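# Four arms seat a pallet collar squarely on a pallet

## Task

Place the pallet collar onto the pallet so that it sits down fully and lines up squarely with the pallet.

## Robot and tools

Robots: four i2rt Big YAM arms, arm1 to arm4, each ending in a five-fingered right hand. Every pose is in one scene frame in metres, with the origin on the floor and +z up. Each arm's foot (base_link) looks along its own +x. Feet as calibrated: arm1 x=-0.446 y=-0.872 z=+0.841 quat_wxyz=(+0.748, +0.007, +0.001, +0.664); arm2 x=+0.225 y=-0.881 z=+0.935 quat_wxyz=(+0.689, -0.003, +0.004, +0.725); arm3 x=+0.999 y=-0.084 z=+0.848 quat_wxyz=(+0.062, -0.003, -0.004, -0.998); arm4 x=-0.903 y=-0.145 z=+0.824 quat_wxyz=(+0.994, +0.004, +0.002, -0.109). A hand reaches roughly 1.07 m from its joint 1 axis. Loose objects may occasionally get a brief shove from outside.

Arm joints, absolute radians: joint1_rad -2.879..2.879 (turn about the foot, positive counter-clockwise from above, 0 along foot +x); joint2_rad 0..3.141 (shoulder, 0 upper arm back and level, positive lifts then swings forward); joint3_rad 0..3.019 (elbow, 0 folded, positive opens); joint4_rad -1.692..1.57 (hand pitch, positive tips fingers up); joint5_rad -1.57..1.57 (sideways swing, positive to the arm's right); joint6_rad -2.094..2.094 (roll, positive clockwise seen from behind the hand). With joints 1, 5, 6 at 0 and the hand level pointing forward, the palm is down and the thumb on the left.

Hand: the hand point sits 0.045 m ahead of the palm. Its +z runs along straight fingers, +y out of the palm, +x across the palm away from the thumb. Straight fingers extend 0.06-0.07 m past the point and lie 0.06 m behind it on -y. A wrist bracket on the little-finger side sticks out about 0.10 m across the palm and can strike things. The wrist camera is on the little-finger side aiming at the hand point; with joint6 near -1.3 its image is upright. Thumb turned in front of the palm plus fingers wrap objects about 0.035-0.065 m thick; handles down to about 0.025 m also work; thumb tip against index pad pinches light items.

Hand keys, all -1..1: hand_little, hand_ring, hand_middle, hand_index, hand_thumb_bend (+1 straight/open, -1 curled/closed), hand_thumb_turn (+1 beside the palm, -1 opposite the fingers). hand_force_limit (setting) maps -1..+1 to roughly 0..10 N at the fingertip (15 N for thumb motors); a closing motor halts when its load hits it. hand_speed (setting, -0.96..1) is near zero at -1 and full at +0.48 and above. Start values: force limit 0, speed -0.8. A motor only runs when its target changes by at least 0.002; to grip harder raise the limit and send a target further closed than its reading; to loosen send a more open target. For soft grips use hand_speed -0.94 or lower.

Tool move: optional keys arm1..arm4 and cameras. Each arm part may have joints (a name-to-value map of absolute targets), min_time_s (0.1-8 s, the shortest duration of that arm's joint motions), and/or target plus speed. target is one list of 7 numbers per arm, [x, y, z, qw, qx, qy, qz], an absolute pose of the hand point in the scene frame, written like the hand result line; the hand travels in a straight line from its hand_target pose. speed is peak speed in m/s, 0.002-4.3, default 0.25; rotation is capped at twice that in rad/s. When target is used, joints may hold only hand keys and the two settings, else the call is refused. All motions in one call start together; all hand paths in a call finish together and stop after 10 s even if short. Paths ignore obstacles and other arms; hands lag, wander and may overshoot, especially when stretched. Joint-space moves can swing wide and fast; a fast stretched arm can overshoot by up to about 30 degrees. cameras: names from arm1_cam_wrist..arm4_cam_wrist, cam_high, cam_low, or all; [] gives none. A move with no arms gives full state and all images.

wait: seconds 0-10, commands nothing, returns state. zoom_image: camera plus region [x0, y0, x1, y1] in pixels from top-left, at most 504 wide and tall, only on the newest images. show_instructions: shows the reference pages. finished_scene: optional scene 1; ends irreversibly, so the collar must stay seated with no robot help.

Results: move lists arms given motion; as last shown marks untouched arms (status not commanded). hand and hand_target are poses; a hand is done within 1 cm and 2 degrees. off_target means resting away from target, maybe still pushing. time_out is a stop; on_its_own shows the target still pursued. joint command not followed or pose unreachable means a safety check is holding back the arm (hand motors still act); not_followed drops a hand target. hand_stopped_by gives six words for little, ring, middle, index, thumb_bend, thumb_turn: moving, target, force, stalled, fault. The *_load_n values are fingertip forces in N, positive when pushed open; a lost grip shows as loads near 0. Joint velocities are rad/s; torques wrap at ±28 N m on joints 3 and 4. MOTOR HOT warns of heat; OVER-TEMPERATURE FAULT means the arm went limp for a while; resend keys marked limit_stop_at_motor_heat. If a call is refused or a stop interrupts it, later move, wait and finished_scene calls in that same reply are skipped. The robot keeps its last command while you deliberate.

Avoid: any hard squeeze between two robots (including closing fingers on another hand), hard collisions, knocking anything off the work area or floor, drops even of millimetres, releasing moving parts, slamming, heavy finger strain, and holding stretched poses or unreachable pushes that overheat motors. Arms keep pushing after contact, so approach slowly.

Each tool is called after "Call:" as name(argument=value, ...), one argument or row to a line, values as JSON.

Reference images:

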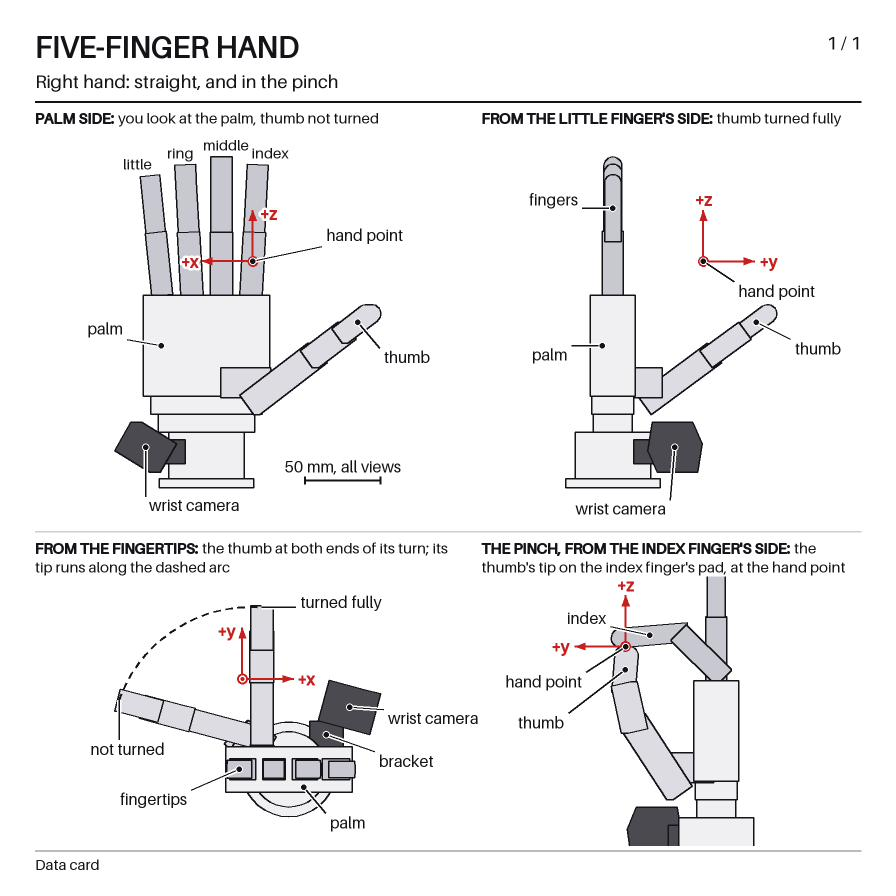

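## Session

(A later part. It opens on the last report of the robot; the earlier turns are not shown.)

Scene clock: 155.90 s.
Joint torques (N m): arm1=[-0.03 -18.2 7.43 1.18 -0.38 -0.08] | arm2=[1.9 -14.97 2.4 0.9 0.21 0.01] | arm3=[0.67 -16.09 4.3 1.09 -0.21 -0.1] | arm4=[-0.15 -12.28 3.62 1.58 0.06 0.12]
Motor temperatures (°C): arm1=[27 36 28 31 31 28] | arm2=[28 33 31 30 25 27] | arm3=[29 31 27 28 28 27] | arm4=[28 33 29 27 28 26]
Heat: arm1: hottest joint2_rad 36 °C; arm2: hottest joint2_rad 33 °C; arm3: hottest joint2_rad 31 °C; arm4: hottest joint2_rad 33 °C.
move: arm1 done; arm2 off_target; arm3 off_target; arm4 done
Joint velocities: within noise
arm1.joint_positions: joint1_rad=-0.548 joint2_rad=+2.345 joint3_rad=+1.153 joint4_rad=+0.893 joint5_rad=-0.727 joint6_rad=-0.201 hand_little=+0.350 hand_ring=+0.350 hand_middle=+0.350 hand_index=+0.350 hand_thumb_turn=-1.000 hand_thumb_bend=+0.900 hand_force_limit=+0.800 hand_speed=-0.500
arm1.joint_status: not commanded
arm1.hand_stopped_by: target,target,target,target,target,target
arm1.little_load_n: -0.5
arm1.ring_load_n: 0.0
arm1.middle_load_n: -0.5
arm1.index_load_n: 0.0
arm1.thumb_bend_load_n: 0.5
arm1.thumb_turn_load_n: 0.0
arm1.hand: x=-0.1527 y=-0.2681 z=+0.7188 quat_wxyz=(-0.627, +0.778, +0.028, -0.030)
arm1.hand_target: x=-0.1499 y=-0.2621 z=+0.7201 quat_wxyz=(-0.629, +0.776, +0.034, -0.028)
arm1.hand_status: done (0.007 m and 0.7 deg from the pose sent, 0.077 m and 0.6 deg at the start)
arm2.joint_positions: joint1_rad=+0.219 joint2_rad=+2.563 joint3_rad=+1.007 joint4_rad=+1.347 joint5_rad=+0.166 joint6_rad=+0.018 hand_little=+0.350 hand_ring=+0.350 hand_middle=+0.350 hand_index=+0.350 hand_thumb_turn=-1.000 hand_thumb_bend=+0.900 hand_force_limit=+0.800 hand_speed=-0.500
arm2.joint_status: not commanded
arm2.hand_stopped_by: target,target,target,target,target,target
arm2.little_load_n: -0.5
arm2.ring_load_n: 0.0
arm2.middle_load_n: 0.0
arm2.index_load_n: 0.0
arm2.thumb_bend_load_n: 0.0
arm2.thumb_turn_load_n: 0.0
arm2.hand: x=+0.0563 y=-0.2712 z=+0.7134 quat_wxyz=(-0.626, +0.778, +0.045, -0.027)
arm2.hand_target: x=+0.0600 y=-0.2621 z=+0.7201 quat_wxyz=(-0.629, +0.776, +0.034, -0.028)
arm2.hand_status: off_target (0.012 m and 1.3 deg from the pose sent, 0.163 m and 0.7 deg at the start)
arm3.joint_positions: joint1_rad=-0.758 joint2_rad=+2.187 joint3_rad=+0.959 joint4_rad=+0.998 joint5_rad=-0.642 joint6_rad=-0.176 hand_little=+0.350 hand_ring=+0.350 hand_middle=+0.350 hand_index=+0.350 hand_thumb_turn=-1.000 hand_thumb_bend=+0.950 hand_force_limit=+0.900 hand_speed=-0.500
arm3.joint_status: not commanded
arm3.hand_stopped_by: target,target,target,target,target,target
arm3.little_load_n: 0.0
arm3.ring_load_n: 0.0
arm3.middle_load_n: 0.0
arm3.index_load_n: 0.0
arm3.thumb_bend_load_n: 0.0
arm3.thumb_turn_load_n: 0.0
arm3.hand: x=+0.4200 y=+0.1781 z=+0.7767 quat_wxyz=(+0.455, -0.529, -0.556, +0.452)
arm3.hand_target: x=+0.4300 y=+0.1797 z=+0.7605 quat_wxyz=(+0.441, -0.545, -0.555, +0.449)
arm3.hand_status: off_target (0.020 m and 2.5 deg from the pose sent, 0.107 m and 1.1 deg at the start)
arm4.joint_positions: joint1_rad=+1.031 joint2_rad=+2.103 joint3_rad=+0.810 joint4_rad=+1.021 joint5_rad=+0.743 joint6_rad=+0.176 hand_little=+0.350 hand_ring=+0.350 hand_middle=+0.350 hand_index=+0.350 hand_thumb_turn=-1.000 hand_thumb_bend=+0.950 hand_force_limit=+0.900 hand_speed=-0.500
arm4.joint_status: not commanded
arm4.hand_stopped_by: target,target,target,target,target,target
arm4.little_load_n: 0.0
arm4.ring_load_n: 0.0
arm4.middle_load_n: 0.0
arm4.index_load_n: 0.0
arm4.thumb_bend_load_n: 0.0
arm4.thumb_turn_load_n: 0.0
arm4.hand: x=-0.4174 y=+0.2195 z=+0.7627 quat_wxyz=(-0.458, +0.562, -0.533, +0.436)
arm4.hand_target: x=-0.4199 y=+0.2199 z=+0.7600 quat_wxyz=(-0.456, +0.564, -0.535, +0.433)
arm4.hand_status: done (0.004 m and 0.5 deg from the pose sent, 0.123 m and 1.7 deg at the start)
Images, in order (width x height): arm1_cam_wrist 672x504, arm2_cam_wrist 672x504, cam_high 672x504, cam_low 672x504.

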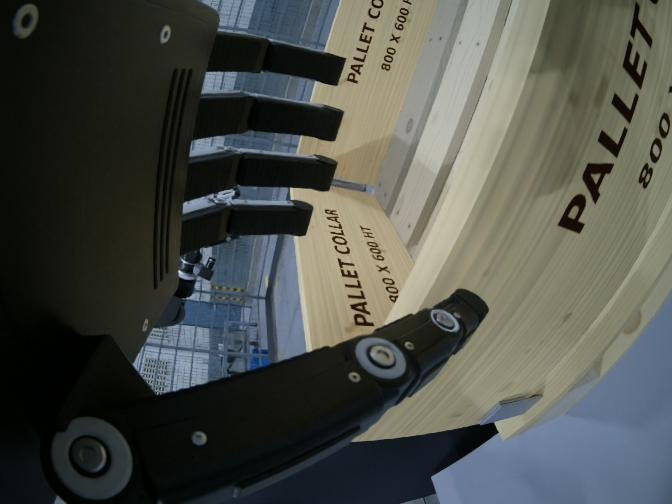

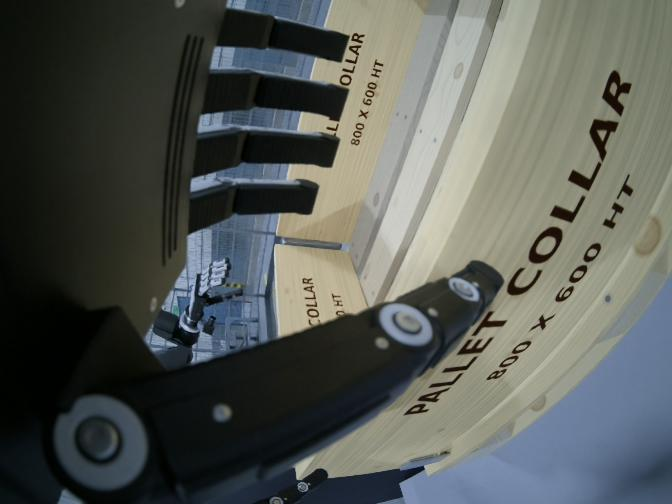

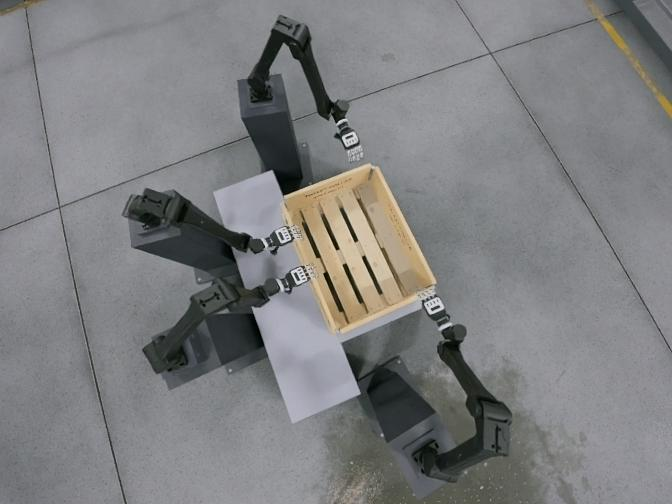

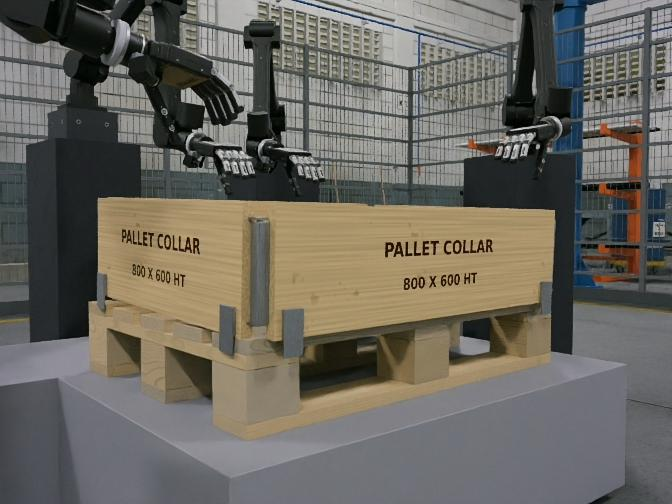

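Call:
move(
  arm1={"target": [-0.140, -0.254, 0.70, 0.629, -0.776, -0.034, 0.028], "speed": 0.2},
  arm2={"target": [0.06, -0.255, 0.70, 0.629, -0.776, -0.034, 0.028], "speed": 0.2},
  arm3={"target": [0.56, 0.10, 0.76, 0.441, -0.545, -0.555, 0.449], "speed": 0.3},
  arm4={"target": [-0.50, -0.10, 0.80, 0, 0, 1, 0], "speed": 0.4, "joints": {"hand_speed": 0, "hand_thumb_turn": 1, "hand_thumb_bend": 1}},
)

Call:
move(
  arm1={"target": [-0.140, -0.256, 0.638, 0.629, -0.776, -0.034, 0.028], "speed": 0.12},
  arm2={"target": [0.06, -0.257, 0.630, 0.629, -0.776, -0.034, 0.028], "speed": 0.12},
  arm3={"target": [0.56, -0.25, 0.76, 0, 0, 1, 0], "speed": 0.4, "joints": {"hand_speed": 0, "hand_thumb_turn": 1, "hand_thumb_bend": 1, "hand_little": -0.12, "hand_ring": -0.12, "hand_middle": -0.12, "hand_index": -0.12}},
  arm4={"target": [-0.48, -0.36, 0.72, 0, 0, 1, 0], "speed": 0.3, "joints": {"hand_little": -0.12, "hand_ring": -0.12, "hand_middle": -0.12, "hand_index": -0.12}},
  cameras=["all"],
)

Scene clock: 159.47 s.
Joint torques (N m): arm1=[-0.32 -16.32 8.4 1.31 -0.35 -0.12] | arm2=[1.2 -13.1 2.89 1.01 0.08 0.01] | arm3=[0.56 -13.92 1.32 2.24 -0.32 -0.18] | arm4=[-0.26 -7.65 8.38 -0.14 -0.23 0.13]
Motor temperatures (°C): arm1=[27 36 28 30 30 28] | arm2=[28 33 31 30 25 27] | arm3=[29 31 27 28 28 27] | arm4=[28 33 29 27 28 26]
Heat: arm1: hottest joint2_rad 36 °C; arm2: hottest joint2_rad 33 °C; arm3: hottest joint2_rad 31 °C; arm4: hottest joint2_rad 33 °C.
move: arm1 off_target; arm2 off_target; arm3 done; arm4 off_target
Joint velocities: within noise
arm1.joint_positions: joint1_rad=-0.548 joint2_rad=+2.380 joint3_rad=+1.202 joint4_rad=+0.893 joint5_rad=-0.732 joint6_rad=-0.203 hand_little=+0.350 hand_ring=+0.350 hand_middle=+0.350 hand_index=+0.350 hand_thumb_turn=-1.000 hand_thumb_bend=+0.900 hand_force_limit=+0.800 hand_speed=-0.500
arm1.joint_status: not commanded
arm1.hand_stopped_by: target,target,target,target,target,target
arm1.little_load_n: 0.0
arm1.ring_load_n: 0.0
arm1.middle_load_n: 0.0
arm1.index_load_n: 0.0
arm1.thumb_bend_load_n: 0.0
arm1.thumb_turn_load_n: 0.0
arm1.hand: x=-0.1449 y=-0.2573 z=+0.7118 quat_wxyz=(-0.632, +0.774, +0.033, -0.028)
arm1.hand_target: x=-0.1402 y=-0.2546 z=+0.7001 quat_wxyz=(-0.629, +0.776, +0.034, -0.028)
arm1.hand_status: off_target (0.013 m and 0.4 deg from the pose sent, 0.027 m and 0.7 deg at the start)
arm2.joint_positions: joint1_rad=+0.218 joint2_rad=+2.591 joint3_rad=+1.054 joint4_rad=+1.347 joint5_rad=+0.166 joint6_rad=+0.018 hand_little=+0.350 hand_ring=+0.350 hand_middle=+0.350 hand_index=+0.350 hand_thumb_turn=-1.000 hand_thumb_bend=+0.900 hand_force_limit=+0.800 hand_speed=-0.500
arm2.joint_status: not commanded
arm2.hand_stopped_by: target,target,target,target,target,target
arm2.little_load_n: 0.0
arm2.ring_load_n: 0.0
arm2.middle_load_n: 0.0
arm2.index_load_n: 0.0
arm2.thumb_bend_load_n: 0.0
arm2.thumb_turn_load_n: 0.0
arm2.hand: x=+0.0531 y=-0.2579 z=+0.7087 quat_wxyz=(-0.634, +0.772, +0.043, -0.028)
arm2.hand_target: x=+0.0600 y=-0.2554 z=+0.7001 quat_wxyz=(-0.629, +0.776, +0.034, -0.028)
arm2.hand_status: off_target (0.012 m and 1.3 deg from the pose sent, 0.021 m and 1.3 deg at the start)
arm3.joint_positions: joint1_rad=-0.798 joint2_rad=+2.138 joint3_rad=+0.537 joint4_rad=+1.300 joint5_rad=-0.683 joint6_rad=-0.181 hand_little=+0.350 hand_ring=+0.350 hand_middle=+0.350 hand_index=+0.350 hand_thumb_turn=-1.000 hand_thumb_bend=+0.950 hand_force_limit=+0.900 hand_speed=-0.500
arm3.joint_status: not commanded
arm3.hand_stopped_by: target,target,target,target,target,target
arm3.little_load_n: -0.5
arm3.ring_load_n: 0.0
arm3.middle_load_n: 0.0
arm3.index_load_n: 0.0
arm3.thumb_bend_load_n: 0.0
arm3.thumb_turn_load_n: 0.0
arm3.hand: x=+0.5578 y=+0.0924 z=+0.7557 quat_wxyz=(+0.428, -0.550, -0.557, +0.452)
arm3.hand_target: x=+0.5599 y=+0.0998 z=+0.7600 quat_wxyz=(+0.441, -0.545, -0.555, +0.449)
arm3.hand_status: done (0.009 m and 1.6 deg from the pose sent, 0.161 m and 2.5 deg at the start)
arm4.joint_positions: joint1_rad=+0.183 joint2_rad=+1.574 joint3_rad=+0.790 joint4_rad=-0.798 joint5_rad=+0.010 joint6_rad=+1.525 hand_little=+0.350 hand_ring=+0.350 hand_middle=+0.350 hand_index=+0.350 hand_thumb_turn=+1.000 hand_thumb_bend=+1.000 hand_force_limit=+0.900 hand_speed=+0.000
arm4.joint_status: all done
arm4.hand_stopped_by: target,target,target,target,target,target
arm4.little_load_n: 0.5
arm4.ring_load_n: 0.0
arm4.middle_load_n: 0.0
arm4.index_load_n: 0.0
arm4.thumb_bend_load_n: -0.5
arm4.thumb_turn_load_n: -0.5
arm4.hand: x=-0.5149 y=-0.0997 z=+0.7933 quat_wxyz=(+0.008, +0.005, -1.000, +0.001)
arm4.hand_target: x=-0.5003 y=-0.1000 z=+0.8003 quat_wxyz=(+0.000, +0.000, -1.000, +0.000)
arm4.hand_status: off_target (0.016 m and 1.1 deg from the pose sent, 0.332 m and 115.6 deg at the start)
pictures: none

Scene clock: 162.70 s.
Joint torques (N m): arm1=[-1.03 -17.26 7.47 2.06 -0.35 -0.1] | arm2=[1.67 -13.74 2.39 2.13 0.09 -0.01] | arm3=[2.02 -15.74 8.65 -0.42 0.13 -0.22] | arm4=[-0.56 -11.75 7.54 0.38 -0.23 -0.09]
Motor temperatures (°C): arm1=[27 36 28 30 30 28] | arm2=[28 33 31 30 25 27] | arm3=[29 31 27 28 27 27] | arm4=[28 33 29 27 27 26]
Heat: arm1: hottest joint2_rad 36 °C; arm2: hottest joint2_rad 33 °C; arm3: hottest joint2_rad 31 °C; arm4: hottest joint2_rad 33 °C.
move: arm1 off_target; arm2 done; arm3 done; arm4 off_target
Joint velocities: within noise
arm1.joint_positions: joint1_rad=-0.548 joint2_rad=+2.532 joint3_rad=+1.276 joint4_rad=+0.945 joint5_rad=-0.735 joint6_rad=-0.205 hand_little=+0.350 hand_ring=+0.350 hand_middle=+0.350 hand_index=+0.350 hand_thumb_turn=-1.000 hand_thumb_bend=+0.900 hand_force_limit=+0.800 hand_speed=-0.500
arm1.joint_status: not commanded
arm1.hand_stopped_by: target,target,target,target,target,target
arm1.little_load_n: -0.5
arm1.ring_load_n: 0.0
arm1.middle_load_n: 0.0
arm1.index_load_n: -0.5
arm1.thumb_bend_load_n: 0.0
arm1.thumb_turn_load_n: 0.0
arm1.hand: x=-0.1477 y=-0.2589 z=+0.6463 quat_wxyz=(-0.624, +0.780, +0.030, -0.035)
arm1.hand_target: x=-0.1401 y=-0.2565 z=+0.6383 quat_wxyz=(-0.629, +0.776, +0.034, -0.028)
arm1.hand_status: off_target (0.012 m and 1.1 deg from the pose sent, 0.074 m and 0.4 deg at the start)
arm2.joint_positions: joint1_rad=+0.218 joint2_rad=+2.780 joint3_rad=+1.192 joint4_rad=+1.363 joint5_rad=+0.166 joint6_rad=+0.018 hand_little=+0.350 hand_ring=+0.350 hand_middle=+0.350 hand_index=+0.350 hand_thumb_turn=-1.000 hand_thumb_bend=+0.900 hand_force_limit=+0.800 hand_speed=-0.500
arm2.joint_status: not commanded
arm2.hand_stopped_by: target,target,target,target,target,target
arm2.little_load_n: 0.0
arm2.ring_load_n: 0.0
arm2.middle_load_n: 0.0
arm2.index_load_n: 0.0
arm2.thumb_bend_load_n: 0.0
arm2.thumb_turn_load_n: 0.0
arm2.hand: x=+0.0540 y=-0.2624 z=+0.6296 quat_wxyz=(-0.620, +0.783, +0.046, -0.025)
arm2.hand_target: x=+0.0600 y=-0.2572 z=+0.6302 quat_wxyz=(-0.629, +0.776, +0.034, -0.028)
arm2.hand_status: done (0.008 m and 1.9 deg from the pose sent, 0.079 m and 1.3 deg at the start)
arm3.joint_positions: joint1_rad=+0.328 joint2_rad=+2.003 joint3_rad=+1.224 joint4_rad=-0.797 joint5_rad=+0.002 joint6_rad=-1.111 hand_little=-0.120 hand_ring=-0.120 hand_middle=-0.120 hand_index=-0.120 hand_thumb_turn=+1.000 hand_thumb_bend=+1.000 hand_force_limit=+0.900 hand_speed=+0.000
arm3.joint_status: all done
arm3.hand_stopped_by: target,target,target,target,target,target
arm3.little_load_n: 0.0
arm3.ring_load_n: 0.0
arm3.middle_load_n: 0.0
arm3.index_load_n: 0.0
arm3.thumb_bend_load_n: 0.0
arm3.thumb_turn_load_n: 0.0
arm3.hand: x=+0.5685 y=-0.2473 z=+0.7615 quat_wxyz=(+0.001, -0.004, -1.000, +0.002)
arm3.hand_target: x=+0.5601 y=-0.2500 z=+0.7601 quat_wxyz=(+0.000, +0.000, -1.000, +0.000)
arm3.hand_status: done (0.009 m and 0.5 deg from the pose sent, 0.342 m and 112.3 deg at the start)
arm4.joint_positions: joint1_rad=-0.388 joint2_rad=+1.947 joint3_rad=+1.069 joint4_rad=-0.712 joint5_rad=+0.007 joint6_rad=+0.971 hand_little=-0.120 hand_ring=-0.120 hand_middle=-0.120 hand_index=-0.120 hand_thumb_turn=+1.000 hand_thumb_bend=+1.000 hand_force_limit=+0.900 hand_speed=+0.000
arm4.joint_status: all done
arm4.hand_stopped_by: target,target,target,target,target,target
arm4.little_load_n: 0.0
arm4.ring_load_n: 0.5
arm4.middle_load_n: 0.0
arm4.index_load_n: 0.5
arm4.thumb_bend_load_n: 0.0
arm4.thumb_turn_load_n: 0.0
arm4.hand: x=-0.4930 y=-0.3501 z=+0.7164 quat_wxyz=(+0.012, -0.004, -1.000, -0.007)
arm4.hand_target: x=-0.4804 y=-0.3599 z=+0.7202 quat_wxyz=(+0.000, +0.000, -1.000, +0.000)
arm4.hand_status: off_target (0.017 m and 1.6 deg from the pose sent, 0.273 m and 1.1 deg at the start)
pictures: arm1_cam_wrist, arm2_cam_wrist, arm3_cam_wrist, arm4_cam_wrist, cam_high, cam_low
Images, in order (width x height): arm1_cam_wrist 672x504, arm2_cam_wrist 672x504, arm3_cam_wrist 672x504, arm4_cam_wrist 672x504, cam_high 672x504, cam_low 672x504.

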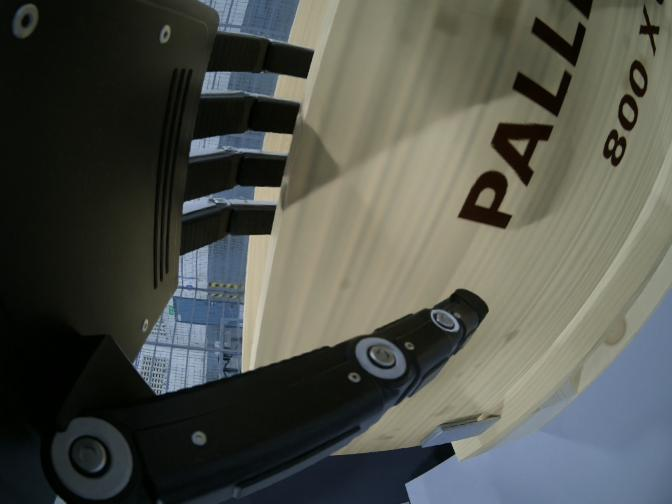

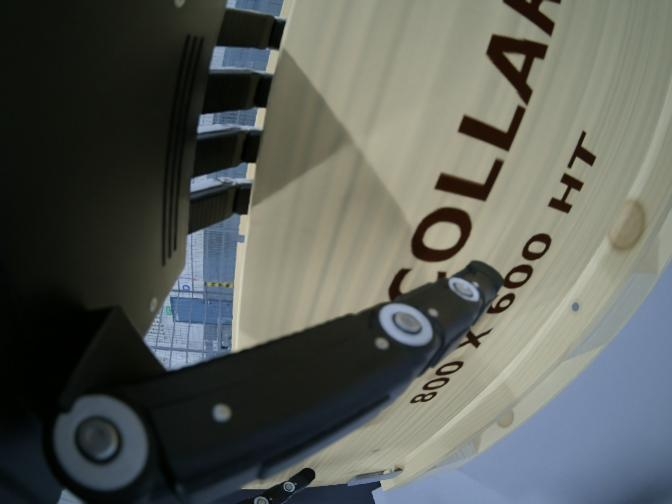

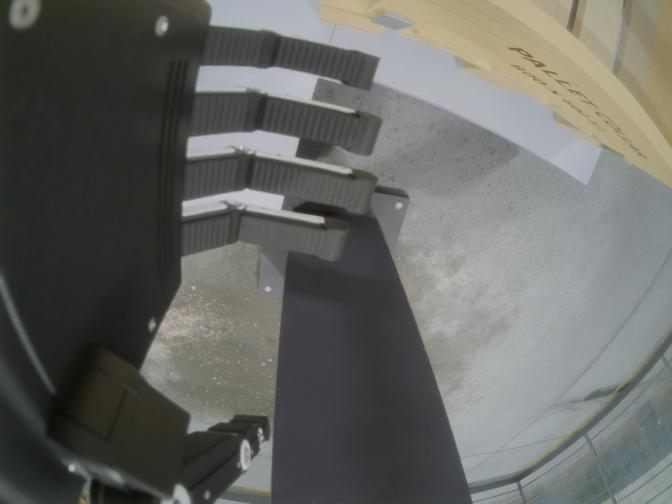

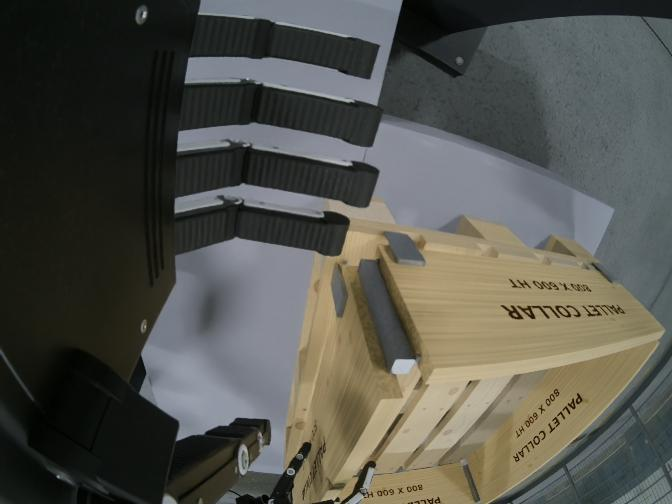

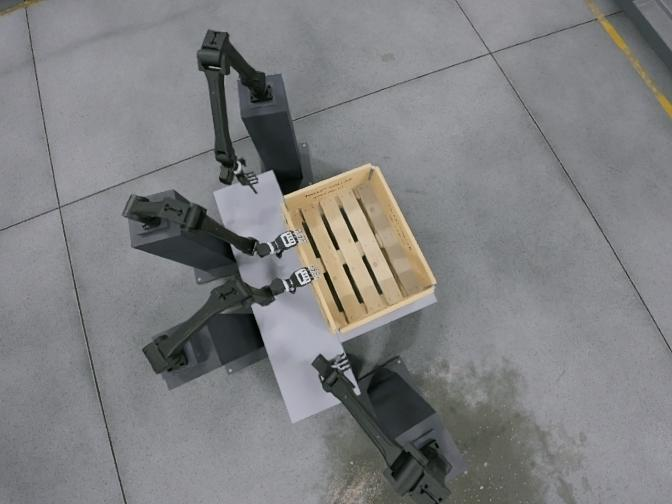

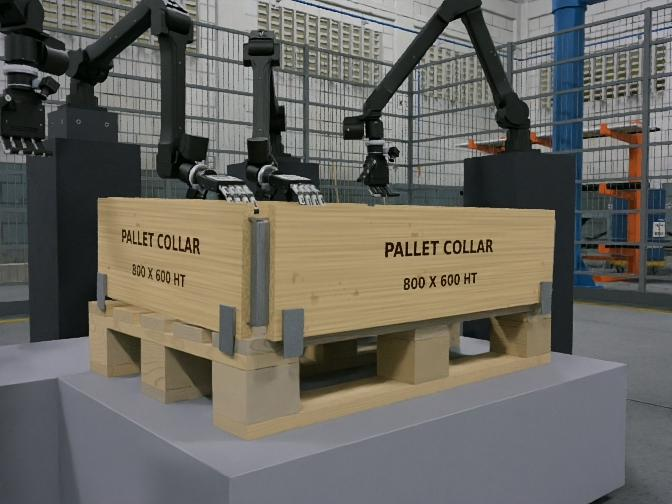

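Call:
move(
  arm1={"target": [-0.140, -0.256, 0.629, 0.629, -0.776, -0.034, 0.028], "speed": 0.1},
  arm4={"joints": {"hand_thumb_bend": 0.3}, "target": [-0.36, -0.37, 0.60, 0, 0, 1, 0], "speed": 0.2},
  cameras=["arm4_cam_wrist", "arm1_cam_wrist"],
)

Scene clock: 164.80 s.
Joint torques (N m): arm1=[-0.44 -16.56 7.5 2 -0.38 -0.09] | arm2=[1.79 -13.74 2.33 2.26 0.08 -0.02] | arm3=[1.61 -16.56 8.65 -0.39 0.15 -0.21] | arm4=[-0.03 -16.15 7.27 -0.05 -0.19 0.11]
Motor temperatures (°C): arm1=[27 36 29 30 30 28] | arm2=[28 33 31 30 25 27] | arm3=[29 31 27 28 27 27] | arm4=[28 33 29 27 27 26]
Heat: arm1: hottest joint2_rad 36 °C; arm2: hottest joint2_rad 33 °C; arm3: hottest joint2_rad 31 °C; arm4: hottest joint2_rad 33 °C.
move: arm1 off_target; arm4 off_target
Joint velocities: within noise
arm1.joint_positions: joint1_rad=-0.548 joint2_rad=+2.553 joint3_rad=+1.291 joint4_rad=+0.954 joint5_rad=-0.735 joint6_rad=-0.206 hand_little=+0.350 hand_ring=+0.350 hand_middle=+0.350 hand_index=+0.350 hand_thumb_turn=-1.000 hand_thumb_bend=+0.900 hand_force_limit=+0.800 hand_speed=-0.500
arm1.joint_status: not commanded
arm1.hand_stopped_by: target,target,target,target,target,target
arm1.little_load_n: 0.0
arm1.ring_load_n: 0.0
arm1.middle_load_n: 0.0
arm1.index_load_n: 0.0
arm1.thumb_bend_load_n: 0.0
arm1.thumb_turn_load_n: 0.0
arm1.hand: x=-0.1470 y=-0.2578 z=+0.6385 quat_wxyz=(-0.625, +0.779, +0.031, -0.034)
arm1.hand_target: x=-0.1402 y=-0.2566 z=+0.6291 quat_wxyz=(-0.629, +0.776, +0.034, -0.028)
arm1.hand_status: off_target (0.012 m and 1.0 deg from the pose sent, 0.019 m and 1.2 deg at the start)
arm2, arm3: as last shown
arm3.hand: x=+0.5684 y=-0.2473 z=+0.7615 quat_wxyz=(+0.001, -0.004, -1.000, +0.002)
arm4.joint_positions: joint1_rad=-0.292 joint2_rad=+2.376 joint3_rad=+1.467 joint4_rad=-0.676 joint5_rad=+0.006 joint6_rad=+1.053 hand_little=-0.120 hand_ring=-0.120 hand_middle=-0.120 hand_index=-0.120 hand_thumb_turn=+1.000 hand_thumb_bend=+0.300 hand_force_limit=+0.900 hand_speed=+0.000
arm4.joint_status: all done
arm4.hand_stopped_by: target,target,target,target,target,target
arm4.little_load_n: 0.0
arm4.ring_load_n: 0.0
arm4.middle_load_n: 0.0
arm4.index_load_n: 0.0
arm4.thumb_bend_load_n: 0.5
arm4.thumb_turn_load_n: 0.0
arm4.hand: x=-0.3743 y=-0.3648 z=+0.5949 quat_wxyz=(+0.009, +0.003, -1.000, -0.005)
arm4.hand_target: x=-0.3603 y=-0.3698 z=+0.6002 quat_wxyz=(+0.000, +0.000, -1.000, +0.000)
arm4.hand_status: off_target (0.016 m and 1.2 deg from the pose sent, 0.178 m and 1.6 deg at the start)
pictures: arm1_cam_wrist, arm4_cam_wrist
Images, in order (width x height): arm1_cam_wrist 672x504, arm4_cam_wrist 672x504.

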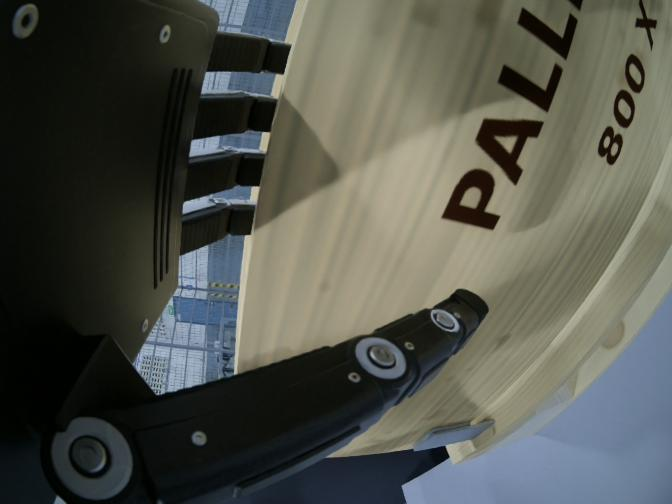

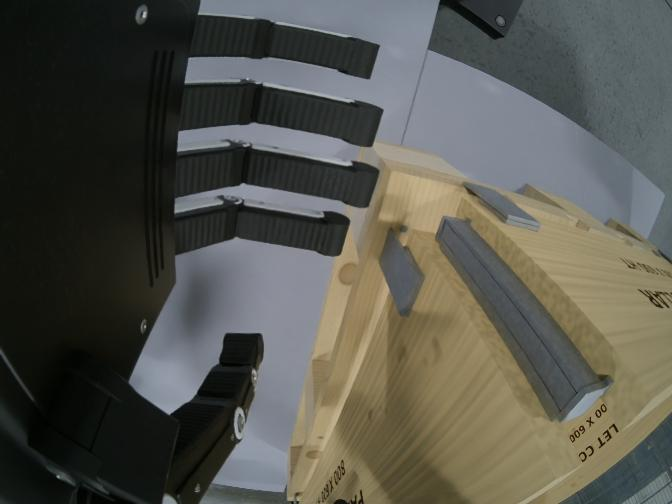

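Call:
move(
  arm1={"joints": {"hand_force_limit": 0.0, "hand_speed": -0.85, "hand_thumb_bend": -0.2, "hand_little": -0.4, "hand_ring": -0.4, "hand_middle": -0.4, "hand_index": -0.4}},
  arm2={"joints": {"hand_force_limit": 0.0, "hand_speed": -0.85, "hand_thumb_bend": -0.2, "hand_little": -0.4, "hand_ring": -0.4, "hand_middle": -0.4, "hand_index": -0.4}},
  arm3={"joints": {"hand_thumb_bend": 0.3}, "target": [0.42, -0.38, 0.65, 0, 0, 1, 0], "speed": 0.2},
  arm4={"target": [-0.25, -0.37, 0.52, 0, 0, 1, 0], "speed": 0.15},
)

Call:
move(
  arm1={"joints": {"hand_force_limit": 0.6, "hand_little": -0.5, "hand_ring": -0.5, "hand_middle": -0.5, "hand_index": -0.5, "hand_thumb_bend": -0.3}},
  arm2={"joints": {"hand_force_limit": 0.6, "hand_little": -0.5, "hand_ring": -0.5, "hand_middle": -0.5, "hand_index": -0.5, "hand_thumb_bend": -0.3}},
  arm3={"target": [0.33, -0.375, 0.54, 0, 0, 1, 0], "speed": 0.2},
  arm4={"target": [-0.205, -0.36, 0.485, 0, 0, 1, 0], "speed": 0.1},
  cameras=["all"],
)

Call:
zoom_image(
  camera="arm4_cam_wrist",
  region=[280, 50, 580, 350],
)

Call:
zoom_image(
  camera="arm3_cam_wrist",
  region=[280, 50, 580, 350],
)

Scene clock: 169.93 s.
Joint torques (N m): arm1=[-1.14 -17.49 6.45 2.21 -0.19 -0.01] | arm2=[2.08 -14.04 0.73 2.13 0.1 -0.02] | arm3=[2.37 -23.36 9.91 -0.49 0.03 -0.04] | arm4=[0.03 -18.78 8.66 -0.2 -0.17 0.13]
Motor temperatures (°C): arm1=[27 36 29 30 29 28] | arm2=[28 33 31 30 25 27] | arm3=[29 31 28 28 27 27] | arm4=[28 33 30 27 27 26]
Heat: arm1: hottest joint2_rad 36 °C; arm2: hottest joint2_rad 33 °C; arm3: hottest joint2_rad 31 °C; arm4: hottest joint2_rad 33 °C.
move: arm1 off_target; arm2 off_target; arm3 off_target; arm4 off_target
Joint velocities: within noise
arm1.joint_positions: joint1_rad=-0.546 joint2_rad=+2.556 joint3_rad=+1.302 joint4_rad=+0.955 joint5_rad=-0.739 joint6_rad=-0.211 hand_little=-0.259 hand_ring=-0.190 hand_middle=-0.134 hand_index=-0.093 hand_thumb_turn=-1.000 hand_thumb_bend=+0.525 hand_force_limit=+0.000 hand_speed=-0.850
arm1.joint_status: hand_little off_target (ended at -0.259, target -0.400); hand_ring off_target (ended at -0.190, target -0.400); hand_middle off_target (ended at -0.134, target -0.400); hand_index off_target (ended at -0.093, target -0.400); hand_thumb_bend off_target (ended at +0.525, target -0.200); the others done
arm1.hand_stopped_by: force,force,force,force,force,target
arm1.little_load_n: 6.5
arm1.ring_load_n: 3.0
arm1.middle_load_n: 0.0
arm1.index_load_n: 0.0
arm1.thumb_bend_load_n: 7.5
arm1.thumb_turn_load_n: 1.0
arm1.hand: x=-0.1455 y=-0.2534 z=+0.6404 quat_wxyz=(-0.628, +0.776, +0.037, -0.032)
arm1.hand_target: x=-0.1402 y=-0.2565 z=+0.6292 quat_wxyz=(-0.629, +0.776, +0.034, -0.028)
arm1.hand_status: not commanded
arm2.joint_positions: joint1_rad=+0.213 joint2_rad=+2.780 joint3_rad=+1.217 joint4_rad=+1.364 joint5_rad=+0.165 joint6_rad=+0.018 hand_little=-0.300 hand_ring=-0.245 hand_middle=-0.203 hand_index=-0.190 hand_thumb_turn=-1.000 hand_thumb_bend=+0.597 hand_force_limit=+0.000 hand_speed=-0.850
arm2.joint_status: hand_little off_target (ended at -0.300, target -0.400); hand_ring off_target (ended at -0.245, target -0.400); hand_middle off_target (ended at -0.203, target -0.400); hand_index off_target (ended at -0.190, target -0.400); hand_thumb_bend off_target (ended at +0.597, target -0.200); the others done
arm2.hand_stopped_by: force,force,force,force,force,target
arm2.little_load_n: 5.5
arm2.ring_load_n: 6.0
arm2.middle_load_n: 6.5
arm2.index_load_n: 3.5
arm2.thumb_bend_load_n: 8.5
arm2.thumb_turn_load_n: 0.5
arm2.hand: x=+0.0535 y=-0.2492 z=+0.6361 quat_wxyz=(-0.630, +0.775, +0.042, -0.027)
arm2.hand_target: x=+0.0600 y=-0.2572 z=+0.6301 quat_wxyz=(-0.629, +0.776, +0.034, -0.028)
arm2.hand_status: not commanded
arm3.joint_positions: joint1_rad=+0.393 joint2_rad=+2.581 joint3_rad=+2.019 joint4_rad=-1.010 joint5_rad=+0.002 joint6_rad=-1.050 hand_little=-0.120 hand_ring=-0.120 hand_middle=-0.120 hand_index=-0.120 hand_thumb_turn=+1.000 hand_thumb_bend=+0.300 hand_force_limit=+0.900 hand_speed=+0.000
arm3.joint_status: all done
arm3.hand_stopped_by: target,target,target,target,target,target
arm3.little_load_n: 0.0
arm3.ring_load_n: 0.0
arm3.middle_load_n: 0.0
arm3.index_load_n: 0.0
arm3.thumb_bend_load_n: 0.0
arm3.thumb_turn_load_n: 0.0
arm3.hand: x=+0.4190 y=-0.3706 z=+0.6561 quat_wxyz=(+0.003, -0.002, -1.000, +0.003)
arm3.hand_target: x=+0.4202 y=-0.3798 z=+0.6502 quat_wxyz=(+0.000, +0.000, -1.000, +0.000)
arm3.hand_status: off_target (0.011 m and 0.5 deg from the pose sent, 0.228 m and 0.5 deg at the start)
arm4.joint_positions: joint1_rad=-0.214 joint2_rad=+2.722 joint3_rad=+1.978 joint4_rad=-0.837 joint5_rad=+0.006 joint6_rad=+1.131 hand_little=-0.120 hand_ring=-0.120 hand_middle=-0.120 hand_index=-0.120 hand_thumb_turn=+1.000 hand_thumb_bend=+0.300 hand_force_limit=+0.900 hand_speed=+0.000
arm4.joint_status: not commanded
arm4.hand_stopped_by: target,target,target,target,target,target
arm4.little_load_n: 0.0
arm4.ring_load_n: 0.5
arm4.middle_load_n: 0.0
arm4.index_load_n: 0.0
arm4.thumb_bend_load_n: 0.0
arm4.thumb_turn_load_n: 0.0
arm4.hand: x=-0.2630 y=-0.3668 z=+0.5155 quat_wxyz=(+0.008, +0.003, -1.000, -0.003)
arm4.hand_target: x=-0.2504 y=-0.3697 z=+0.5202 quat_wxyz=(+0.000, +0.000, -1.000, +0.000)
arm4.hand_status: off_target (0.014 m and 1.0 deg from the pose sent, 0.145 m and 1.2 deg at the start)
pictures: none

Scene clock: 171.60 s.
Joint torques (N m): arm1=[-0.56 -16.97 6.49 2.22 -0.21 -0.01] | arm2=[1.96 -14.21 0.75 2.18 0.23 -0.02] | arm3=[0.26 -25.82 10.91 -0.54 0.07 -0.21] | arm4=[-0.15 -19.66 9.5 -0.2 -0.17 0.13]
Motor temperatures (°C): arm1=[27 36 29 30 29 28] | arm2=[28 33 31 30 25 27] | arm3=[29 31 28 28 27 27] | arm4=[28 33 30 27 27 26]
Heat: arm1: hottest joint2_rad 36 °C; arm2: hottest joint2_rad 33 °C; arm3: hottest joint2_rad 31 °C; arm4: hottest joint2_rad 33 °C.
move: arm1 off_target; arm2 off_target; arm3 off_target; arm4 off_target
Joint velocities: within noise
arm1.joint_positions: joint1_rad=-0.546 joint2_rad=+2.556 joint3_rad=+1.303 joint4_rad=+0.955 joint5_rad=-0.739 joint6_rad=-0.211 hand_little=-0.271 hand_ring=-0.215 hand_middle=-0.171 hand_index=-0.158 hand_thumb_turn=-1.000 hand_thumb_bend=+0.510 hand_force_limit=+0.600 hand_speed=-0.850
arm1.joint_status: hand_little off_target (ended at -0.271, target -0.500); hand_ring off_target (ended at -0.215, target -0.500); hand_middle off_target (ended at -0.171, target -0.500); hand_index off_target (ended at -0.158, target -0.500); hand_thumb_bend off_target (ended at +0.510, target -0.300); the others done
arm1.hand_stopped_by: force,force,force,force,force,target
arm1.little_load_n: 6.0
arm1.ring_load_n: 7.5
arm1.middle_load_n: 8.0
arm1.index_load_n: 10.0
arm1.thumb_bend_load_n: 13.5
arm1.thumb_turn_load_n: 1.0
arm1.hand: x=-0.1455 y=-0.2531 z=+0.6404 quat_wxyz=(-0.628, +0.776, +0.037, -0.032)
arm1.hand_target: x=-0.1403 y=-0.2564 z=+0.6293 quat_wxyz=(-0.629, +0.776, +0.034, -0.028)
arm1.hand_status: not commanded
arm2.joint_positions: joint1_rad=+0.212 joint2_rad=+2.780 joint3_rad=+1.217 joint4_rad=+1.364 joint5_rad=+0.162 joint6_rad=+0.019 hand_little=-0.325 hand_ring=-0.269 hand_middle=-0.215 hand_index=-0.215 hand_thumb_turn=-1.000 hand_thumb_bend=+0.583 hand_force_limit=+0.600 hand_speed=-0.850
arm2.joint_status: hand_little off_target (ended at -0.325, target -0.500); hand_ring off_target (ended at -0.269, target -0.500); hand_middle off_target (ended at -0.215, target -0.500); hand_index off_target (ended at -0.215, target -0.500); hand_thumb_bend off_target (ended at +0.583, target -0.300); the others done
arm2.hand_stopped_by: force,force,force,force,force,target
arm2.little_load_n: 8.5
arm2.ring_load_n: 10.0
arm2.middle_load_n: 8.0
arm2.index_load_n: 7.5
arm2.thumb_bend_load_n: 12.5
arm2.thumb_turn_load_n: 0.5
arm2.hand: x=+0.0539 y=-0.2490 z=+0.6361 quat_wxyz=(-0.630, +0.775, +0.042, -0.027)
arm2.hand_target: x=+0.0601 y=-0.2571 z=+0.6302 quat_wxyz=(-0.629, +0.776, +0.034, -0.028)
arm2.hand_status: not commanded
arm3.joint_positions: joint1_rad=+0.346 joint2_rad=+3.120 joint3_rad=+2.822 joint4_rad=-1.230 joint5_rad=+0.002 joint6_rad=-1.104 hand_little=-0.120 hand_ring=-0.120 hand_middle=-0.120 hand_index=-0.120 hand_thumb_turn=+1.000 hand_thumb_bend=+0.300 hand_force_limit=+0.900 hand_speed=+0.000
arm3.joint_status: not commanded
arm3.hand_stopped_by: target,target,target,target,target,target
arm3.little_load_n: 0.0
arm3.ring_load_n: 0.0
arm3.middle_load_n: 0.0
arm3.index_load_n: 0.0
arm3.thumb_bend_load_n: 0.0
arm3.thumb_turn_load_n: 0.0
arm3.hand: x=+0.3337 y=-0.3775 z=+0.5427 quat_wxyz=(+0.022, +0.002, -1.000, +0.013)
arm3.hand_target: x=+0.3310 y=-0.3745 z=+0.5402 quat_wxyz=(+0.023, +0.004, -1.000, +0.013)
arm3.hand_status: off_target (0.005 m and 3.0 deg from the pose sent, 0.146 m and 0.5 deg at the start; a joint's target at an end of its range on 21 of 50 steps)
arm4.joint_positions: joint1_rad=-0.176 joint2_rad=+2.906 joint3_rad=+2.278 joint4_rad=-0.955 joint5_rad=+0.006 joint6_rad=+1.169 hand_little=-0.120 hand_ring=-0.120 hand_middle=-0.120 hand_index=-0.120 hand_thumb_turn=+1.000 hand_thumb_bend=+0.300 hand_force_limit=+0.900 hand_speed=+0.000
arm4.joint_status: not commanded
arm4.hand_stopped_by: target,target,target,target,target,target
arm4.little_load_n: 0.0
arm4.ring_load_n: 0.0
arm4.middle_load_n: 0.0
arm4.index_load_n: 0.0
arm4.thumb_bend_load_n: -0.5
arm4.thumb_turn_load_n: 0.0
arm4.hand: x=-0.2175 y=-0.3577 z=+0.4801 quat_wxyz=(+0.008, +0.003, -1.000, -0.004)
arm4.hand_target: x=-0.2053 y=-0.3599 z=+0.4854 quat_wxyz=(-0.001, +0.000, -1.000, +0.000)
arm4.hand_status: off_target (0.014 m and 1.1 deg from the pose sent, 0.066 m and 1.0 deg at the start)
pictures: arm1_cam_wrist, arm2_cam_wrist, arm3_cam_wrist, arm4_cam_wrist, cam_high, cam_low
Images, in order (width x height): arm1_cam_wrist 672x504, arm2_cam_wrist 672x504, arm3_cam_wrist 672x504, arm4_cam_wrist 672x504, cam_high 672x504, cam_low 672x504.

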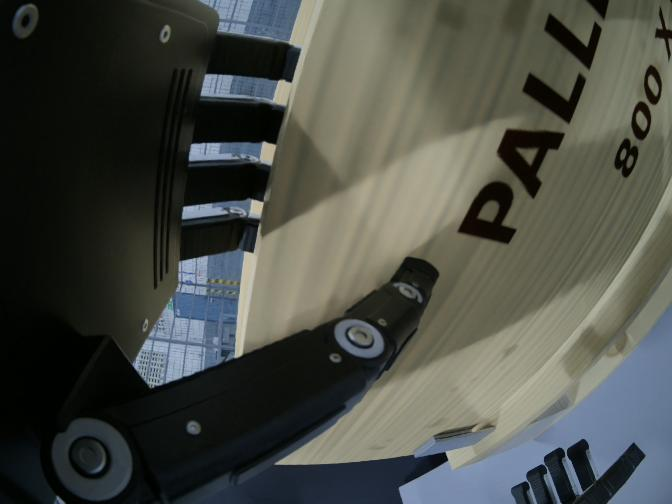

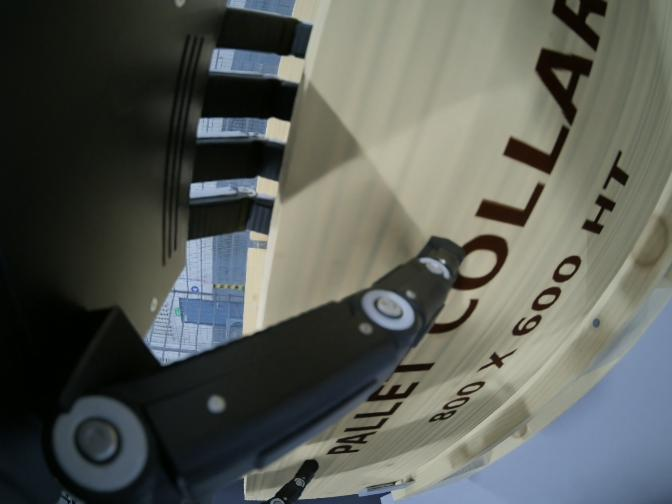

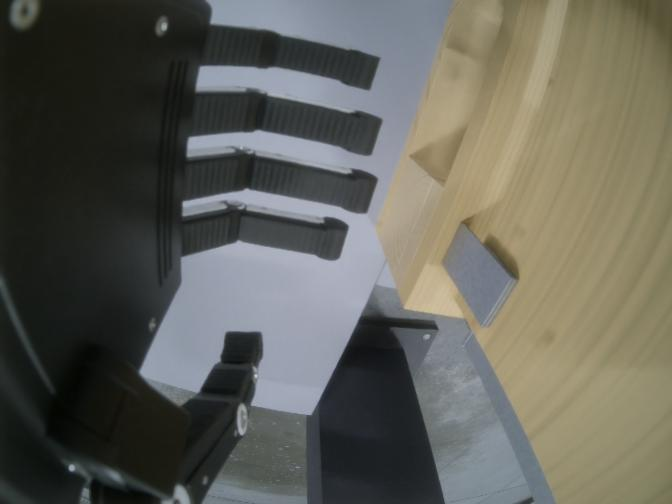

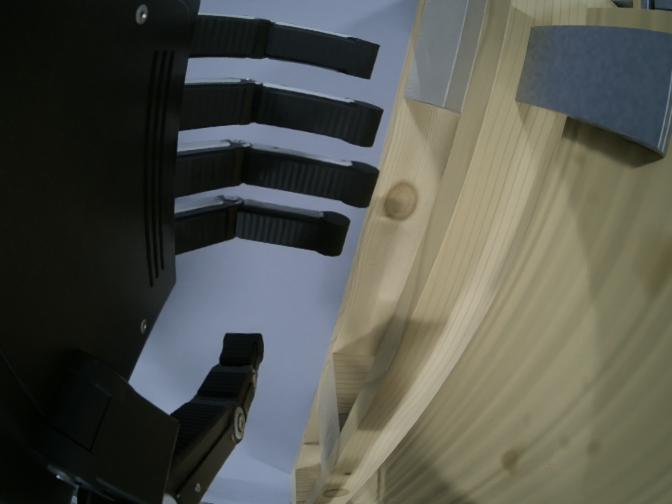

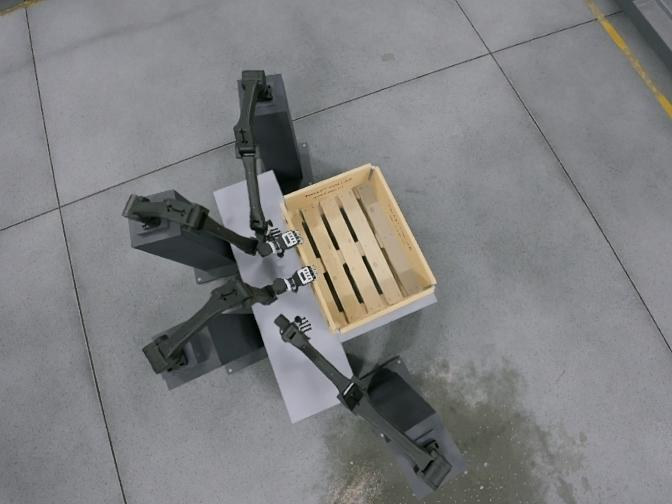

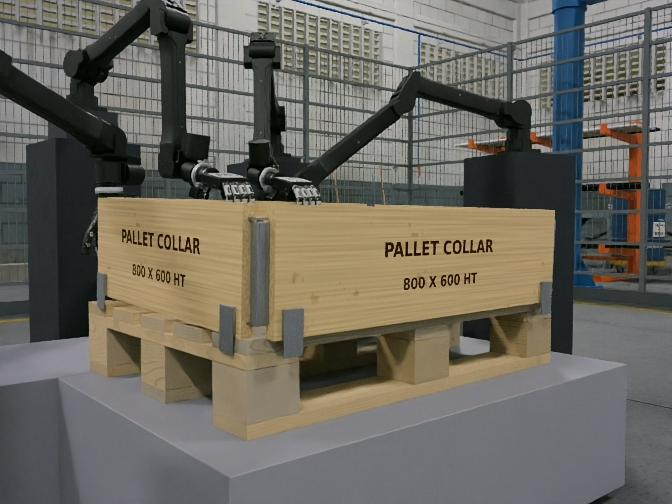

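Scaled by 1.680 from the camera's image (finer frame: 960x720).

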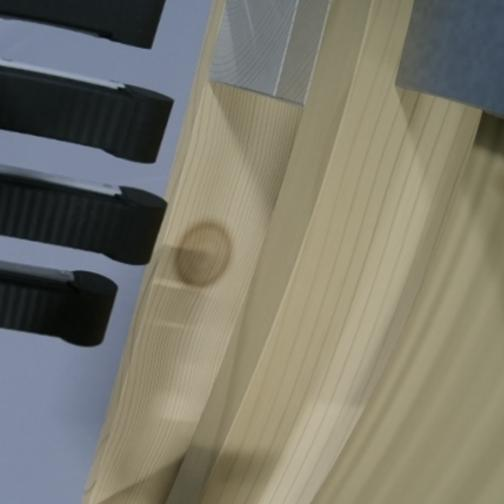

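Scaled by 1.680 from the camera's image (finer frame: 960x720).

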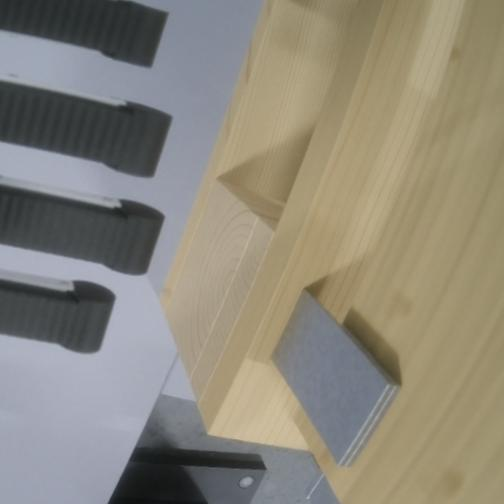

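Call:
move(
  arm3={"target": [0.385, -0.38, 0.53, 0, 0, 1, 0], "speed": 0.2},
  arm4={"target": [-0.190, -0.33, 0.489, 0, 0, 1, 0], "speed": 0.08},
  cameras=["arm4_cam_wrist", "arm3_cam_wrist"],
)

Call:
zoom_image(
  camera="arm4_cam_wrist",
  region=[280, 50, 580, 350],
)

Call:
zoom_image(
  camera="arm3_cam_wrist",
  region=[280, 50, 580, 350],
)

Scene clock: 173.63 s.
Joint torques (N m): arm1=[-1.14 -17.44 6.39 2.18 -0.22 0] | arm2=[2.02 -13.98 0.76 2.15 0.2 -0.02] | arm3=[1.9 -26.17 7.05 0.43 0.09 -0.05] | arm4=[-0.21 -20.42 6.67 0.21 -0.16 0.03]
Motor temperatures (°C): arm1=[27 36 29 30 29 28] | arm2=[28 33 31 30 25 27] | arm3=[29 31 28 28 27 27] | arm4=[28 34 30 27 27 26]
Heat: arm1: hottest joint2_rad 36 °C; arm2: hottest joint2_rad 33 °C; arm3: hottest joint2_rad 31 °C; arm4: hottest joint2_rad 34 °C.
move: arm3 done; arm4 not_followed
Joint velocities: within noise
arm1.joint_positions: joint1_rad=-0.546 joint2_rad=+2.556 joint3_rad=+1.303 joint4_rad=+0.955 joint5_rad=-0.739 joint6_rad=-0.211 hand_little=-0.271 hand_ring=-0.215 hand_middle=-0.171 hand_index=-0.158 hand_thumb_turn=-1.000 hand_thumb_bend=+0.510 hand_force_limit=+0.600 hand_speed=-0.850
arm1.joint_status: not commanded
arm1.hand_stopped_by: force,force,force,force,force,target
arm1.little_load_n: 6.0
arm1.ring_load_n: 8.0
arm1.middle_load_n: 7.5
arm1.index_load_n: 10.0
arm1.thumb_bend_load_n: 14.0
arm1.thumb_turn_load_n: 1.0
arm1.hand: x=-0.1455 y=-0.2531 z=+0.6404 quat_wxyz=(-0.628, +0.776, +0.037, -0.032)
arm1.hand_target: x=-0.1403 y=-0.2564 z=+0.6293 quat_wxyz=(-0.629, +0.776, +0.034, -0.028)
arm1.hand_status: not commanded
arm2: as last shown
arm2.index_load_n: 8.0
arm3.joint_positions: joint1_rad=+0.373 joint2_rad=+2.951 joint3_rad=+2.433 joint4_rad=-1.067 joint5_rad=+0.002 joint6_rad=-1.075 hand_little=-0.120 hand_ring=-0.120 hand_middle=-0.120 hand_index=-0.120 hand_thumb_turn=+1.000 hand_thumb_bend=+0.300 hand_force_limit=+0.900 hand_speed=+0.000
arm3.joint_status: not commanded
arm3.hand_stopped_by: target,target,target,target,target,target
arm3.little_load_n: 0.0
arm3.ring_load_n: 0.0
arm3.middle_load_n: 0.0
arm3.index_load_n: 0.0
arm3.thumb_bend_load_n: 0.0
arm3.thumb_turn_load_n: 0.0
arm3.hand: x=+0.3822 y=-0.3750 z=+0.5328 quat_wxyz=(-0.003, +0.000, -1.000, +0.000)
arm3.hand_target: x=+0.3850 y=-0.3801 z=+0.5301 quat_wxyz=(+0.000, +0.000, -1.000, +0.000)
arm3.hand_status: done (0.006 m and 0.4 deg from the pose sent, 0.053 m and 3.0 deg at the start)
arm4.joint_positions: joint1_rad=-0.161 joint2_rad=+2.906 joint3_rad=+2.278 joint4_rad=-0.956 joint5_rad=+0.006 joint6_rad=+1.187 hand_little=-0.120 hand_ring=-0.120 hand_middle=-0.120 hand_index=-0.120 hand_thumb_turn=+1.000 hand_thumb_bend=+0.300 hand_force_limit=+0.900 hand_speed=+0.000
arm4.joint_status: not commanded
arm4.hand_stopped_by: target,target,target,target,target,target
arm4.little_load_n: 0.0
arm4.ring_load_n: 0.0
arm4.middle_load_n: 0.0
arm4.index_load_n: 0.0
arm4.thumb_bend_load_n: 0.0
arm4.thumb_turn_load_n: 0.0
arm4.hand: x=-0.2137 y=-0.3478 z=+0.4801 quat_wxyz=(+0.009, +0.002, -1.000, -0.004)
arm4.hand_target: x=-0.2137 y=-0.3478 z=+0.4801 quat_wxyz=(+0.009, +0.002, -1.000, -0.004)
arm4.hand_status: not_followed (0.031 m and 1.1 deg from the pose sent, 0.040 m and 1.1 deg at the start)
pictures: arm3_cam_wrist, arm4_cam_wrist
pose unreachable (arm4 arm): on one or more control steps of this call this arm could not follow its commanded pose, so it was not sent that pose on those steps. On the call's last step it was still not sent that pose. It may still have moved: this result reports where it is.
cause: moving toward the commanded pose would bring a part of the arm too close to another arm (a part of this arm and the arm1 arm's hand, along the way the arms are being sent, or toward where that arm still pushes).
Images, in order (width x height): arm3_cam_wrist 672x504, arm4_cam_wrist 672x504.

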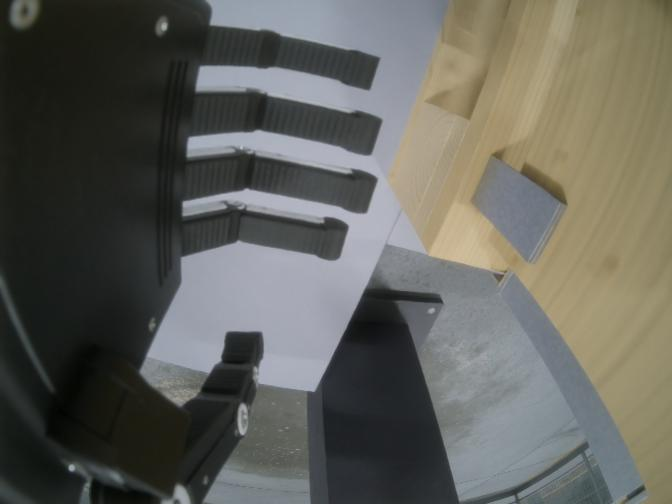

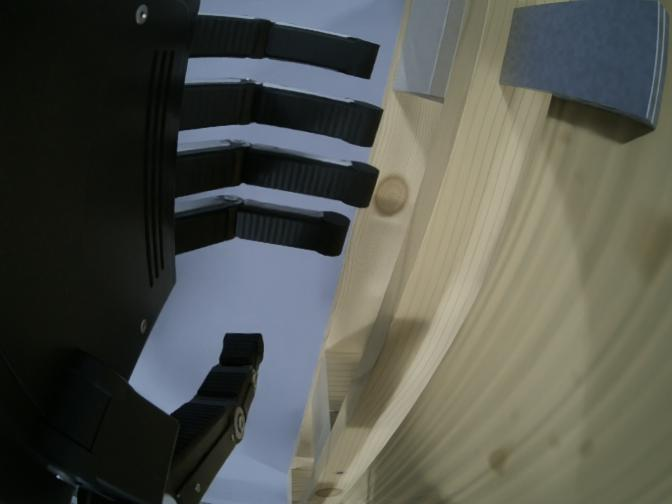

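Scaled by 1.680 from the camera's image (finer frame: 960x720).

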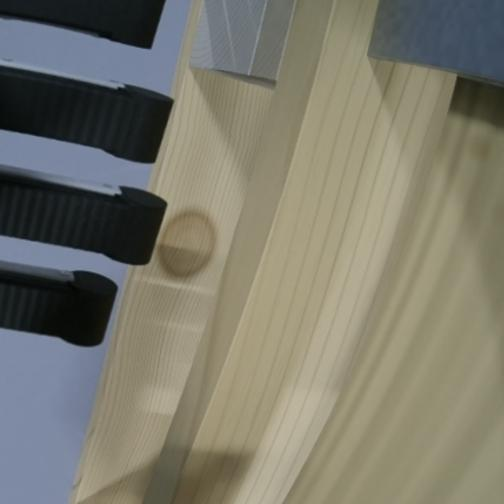

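Scaled by 1.680 from the camera's image (finer frame: 960x720).

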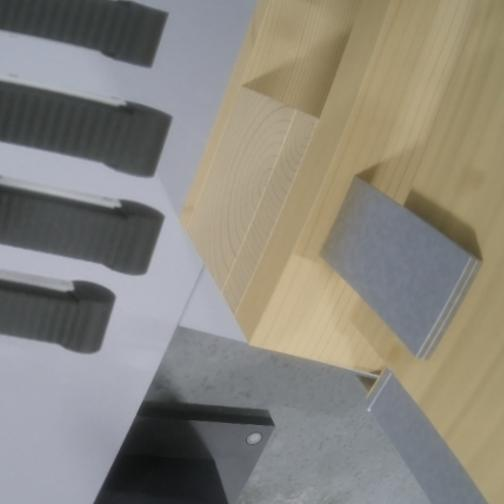

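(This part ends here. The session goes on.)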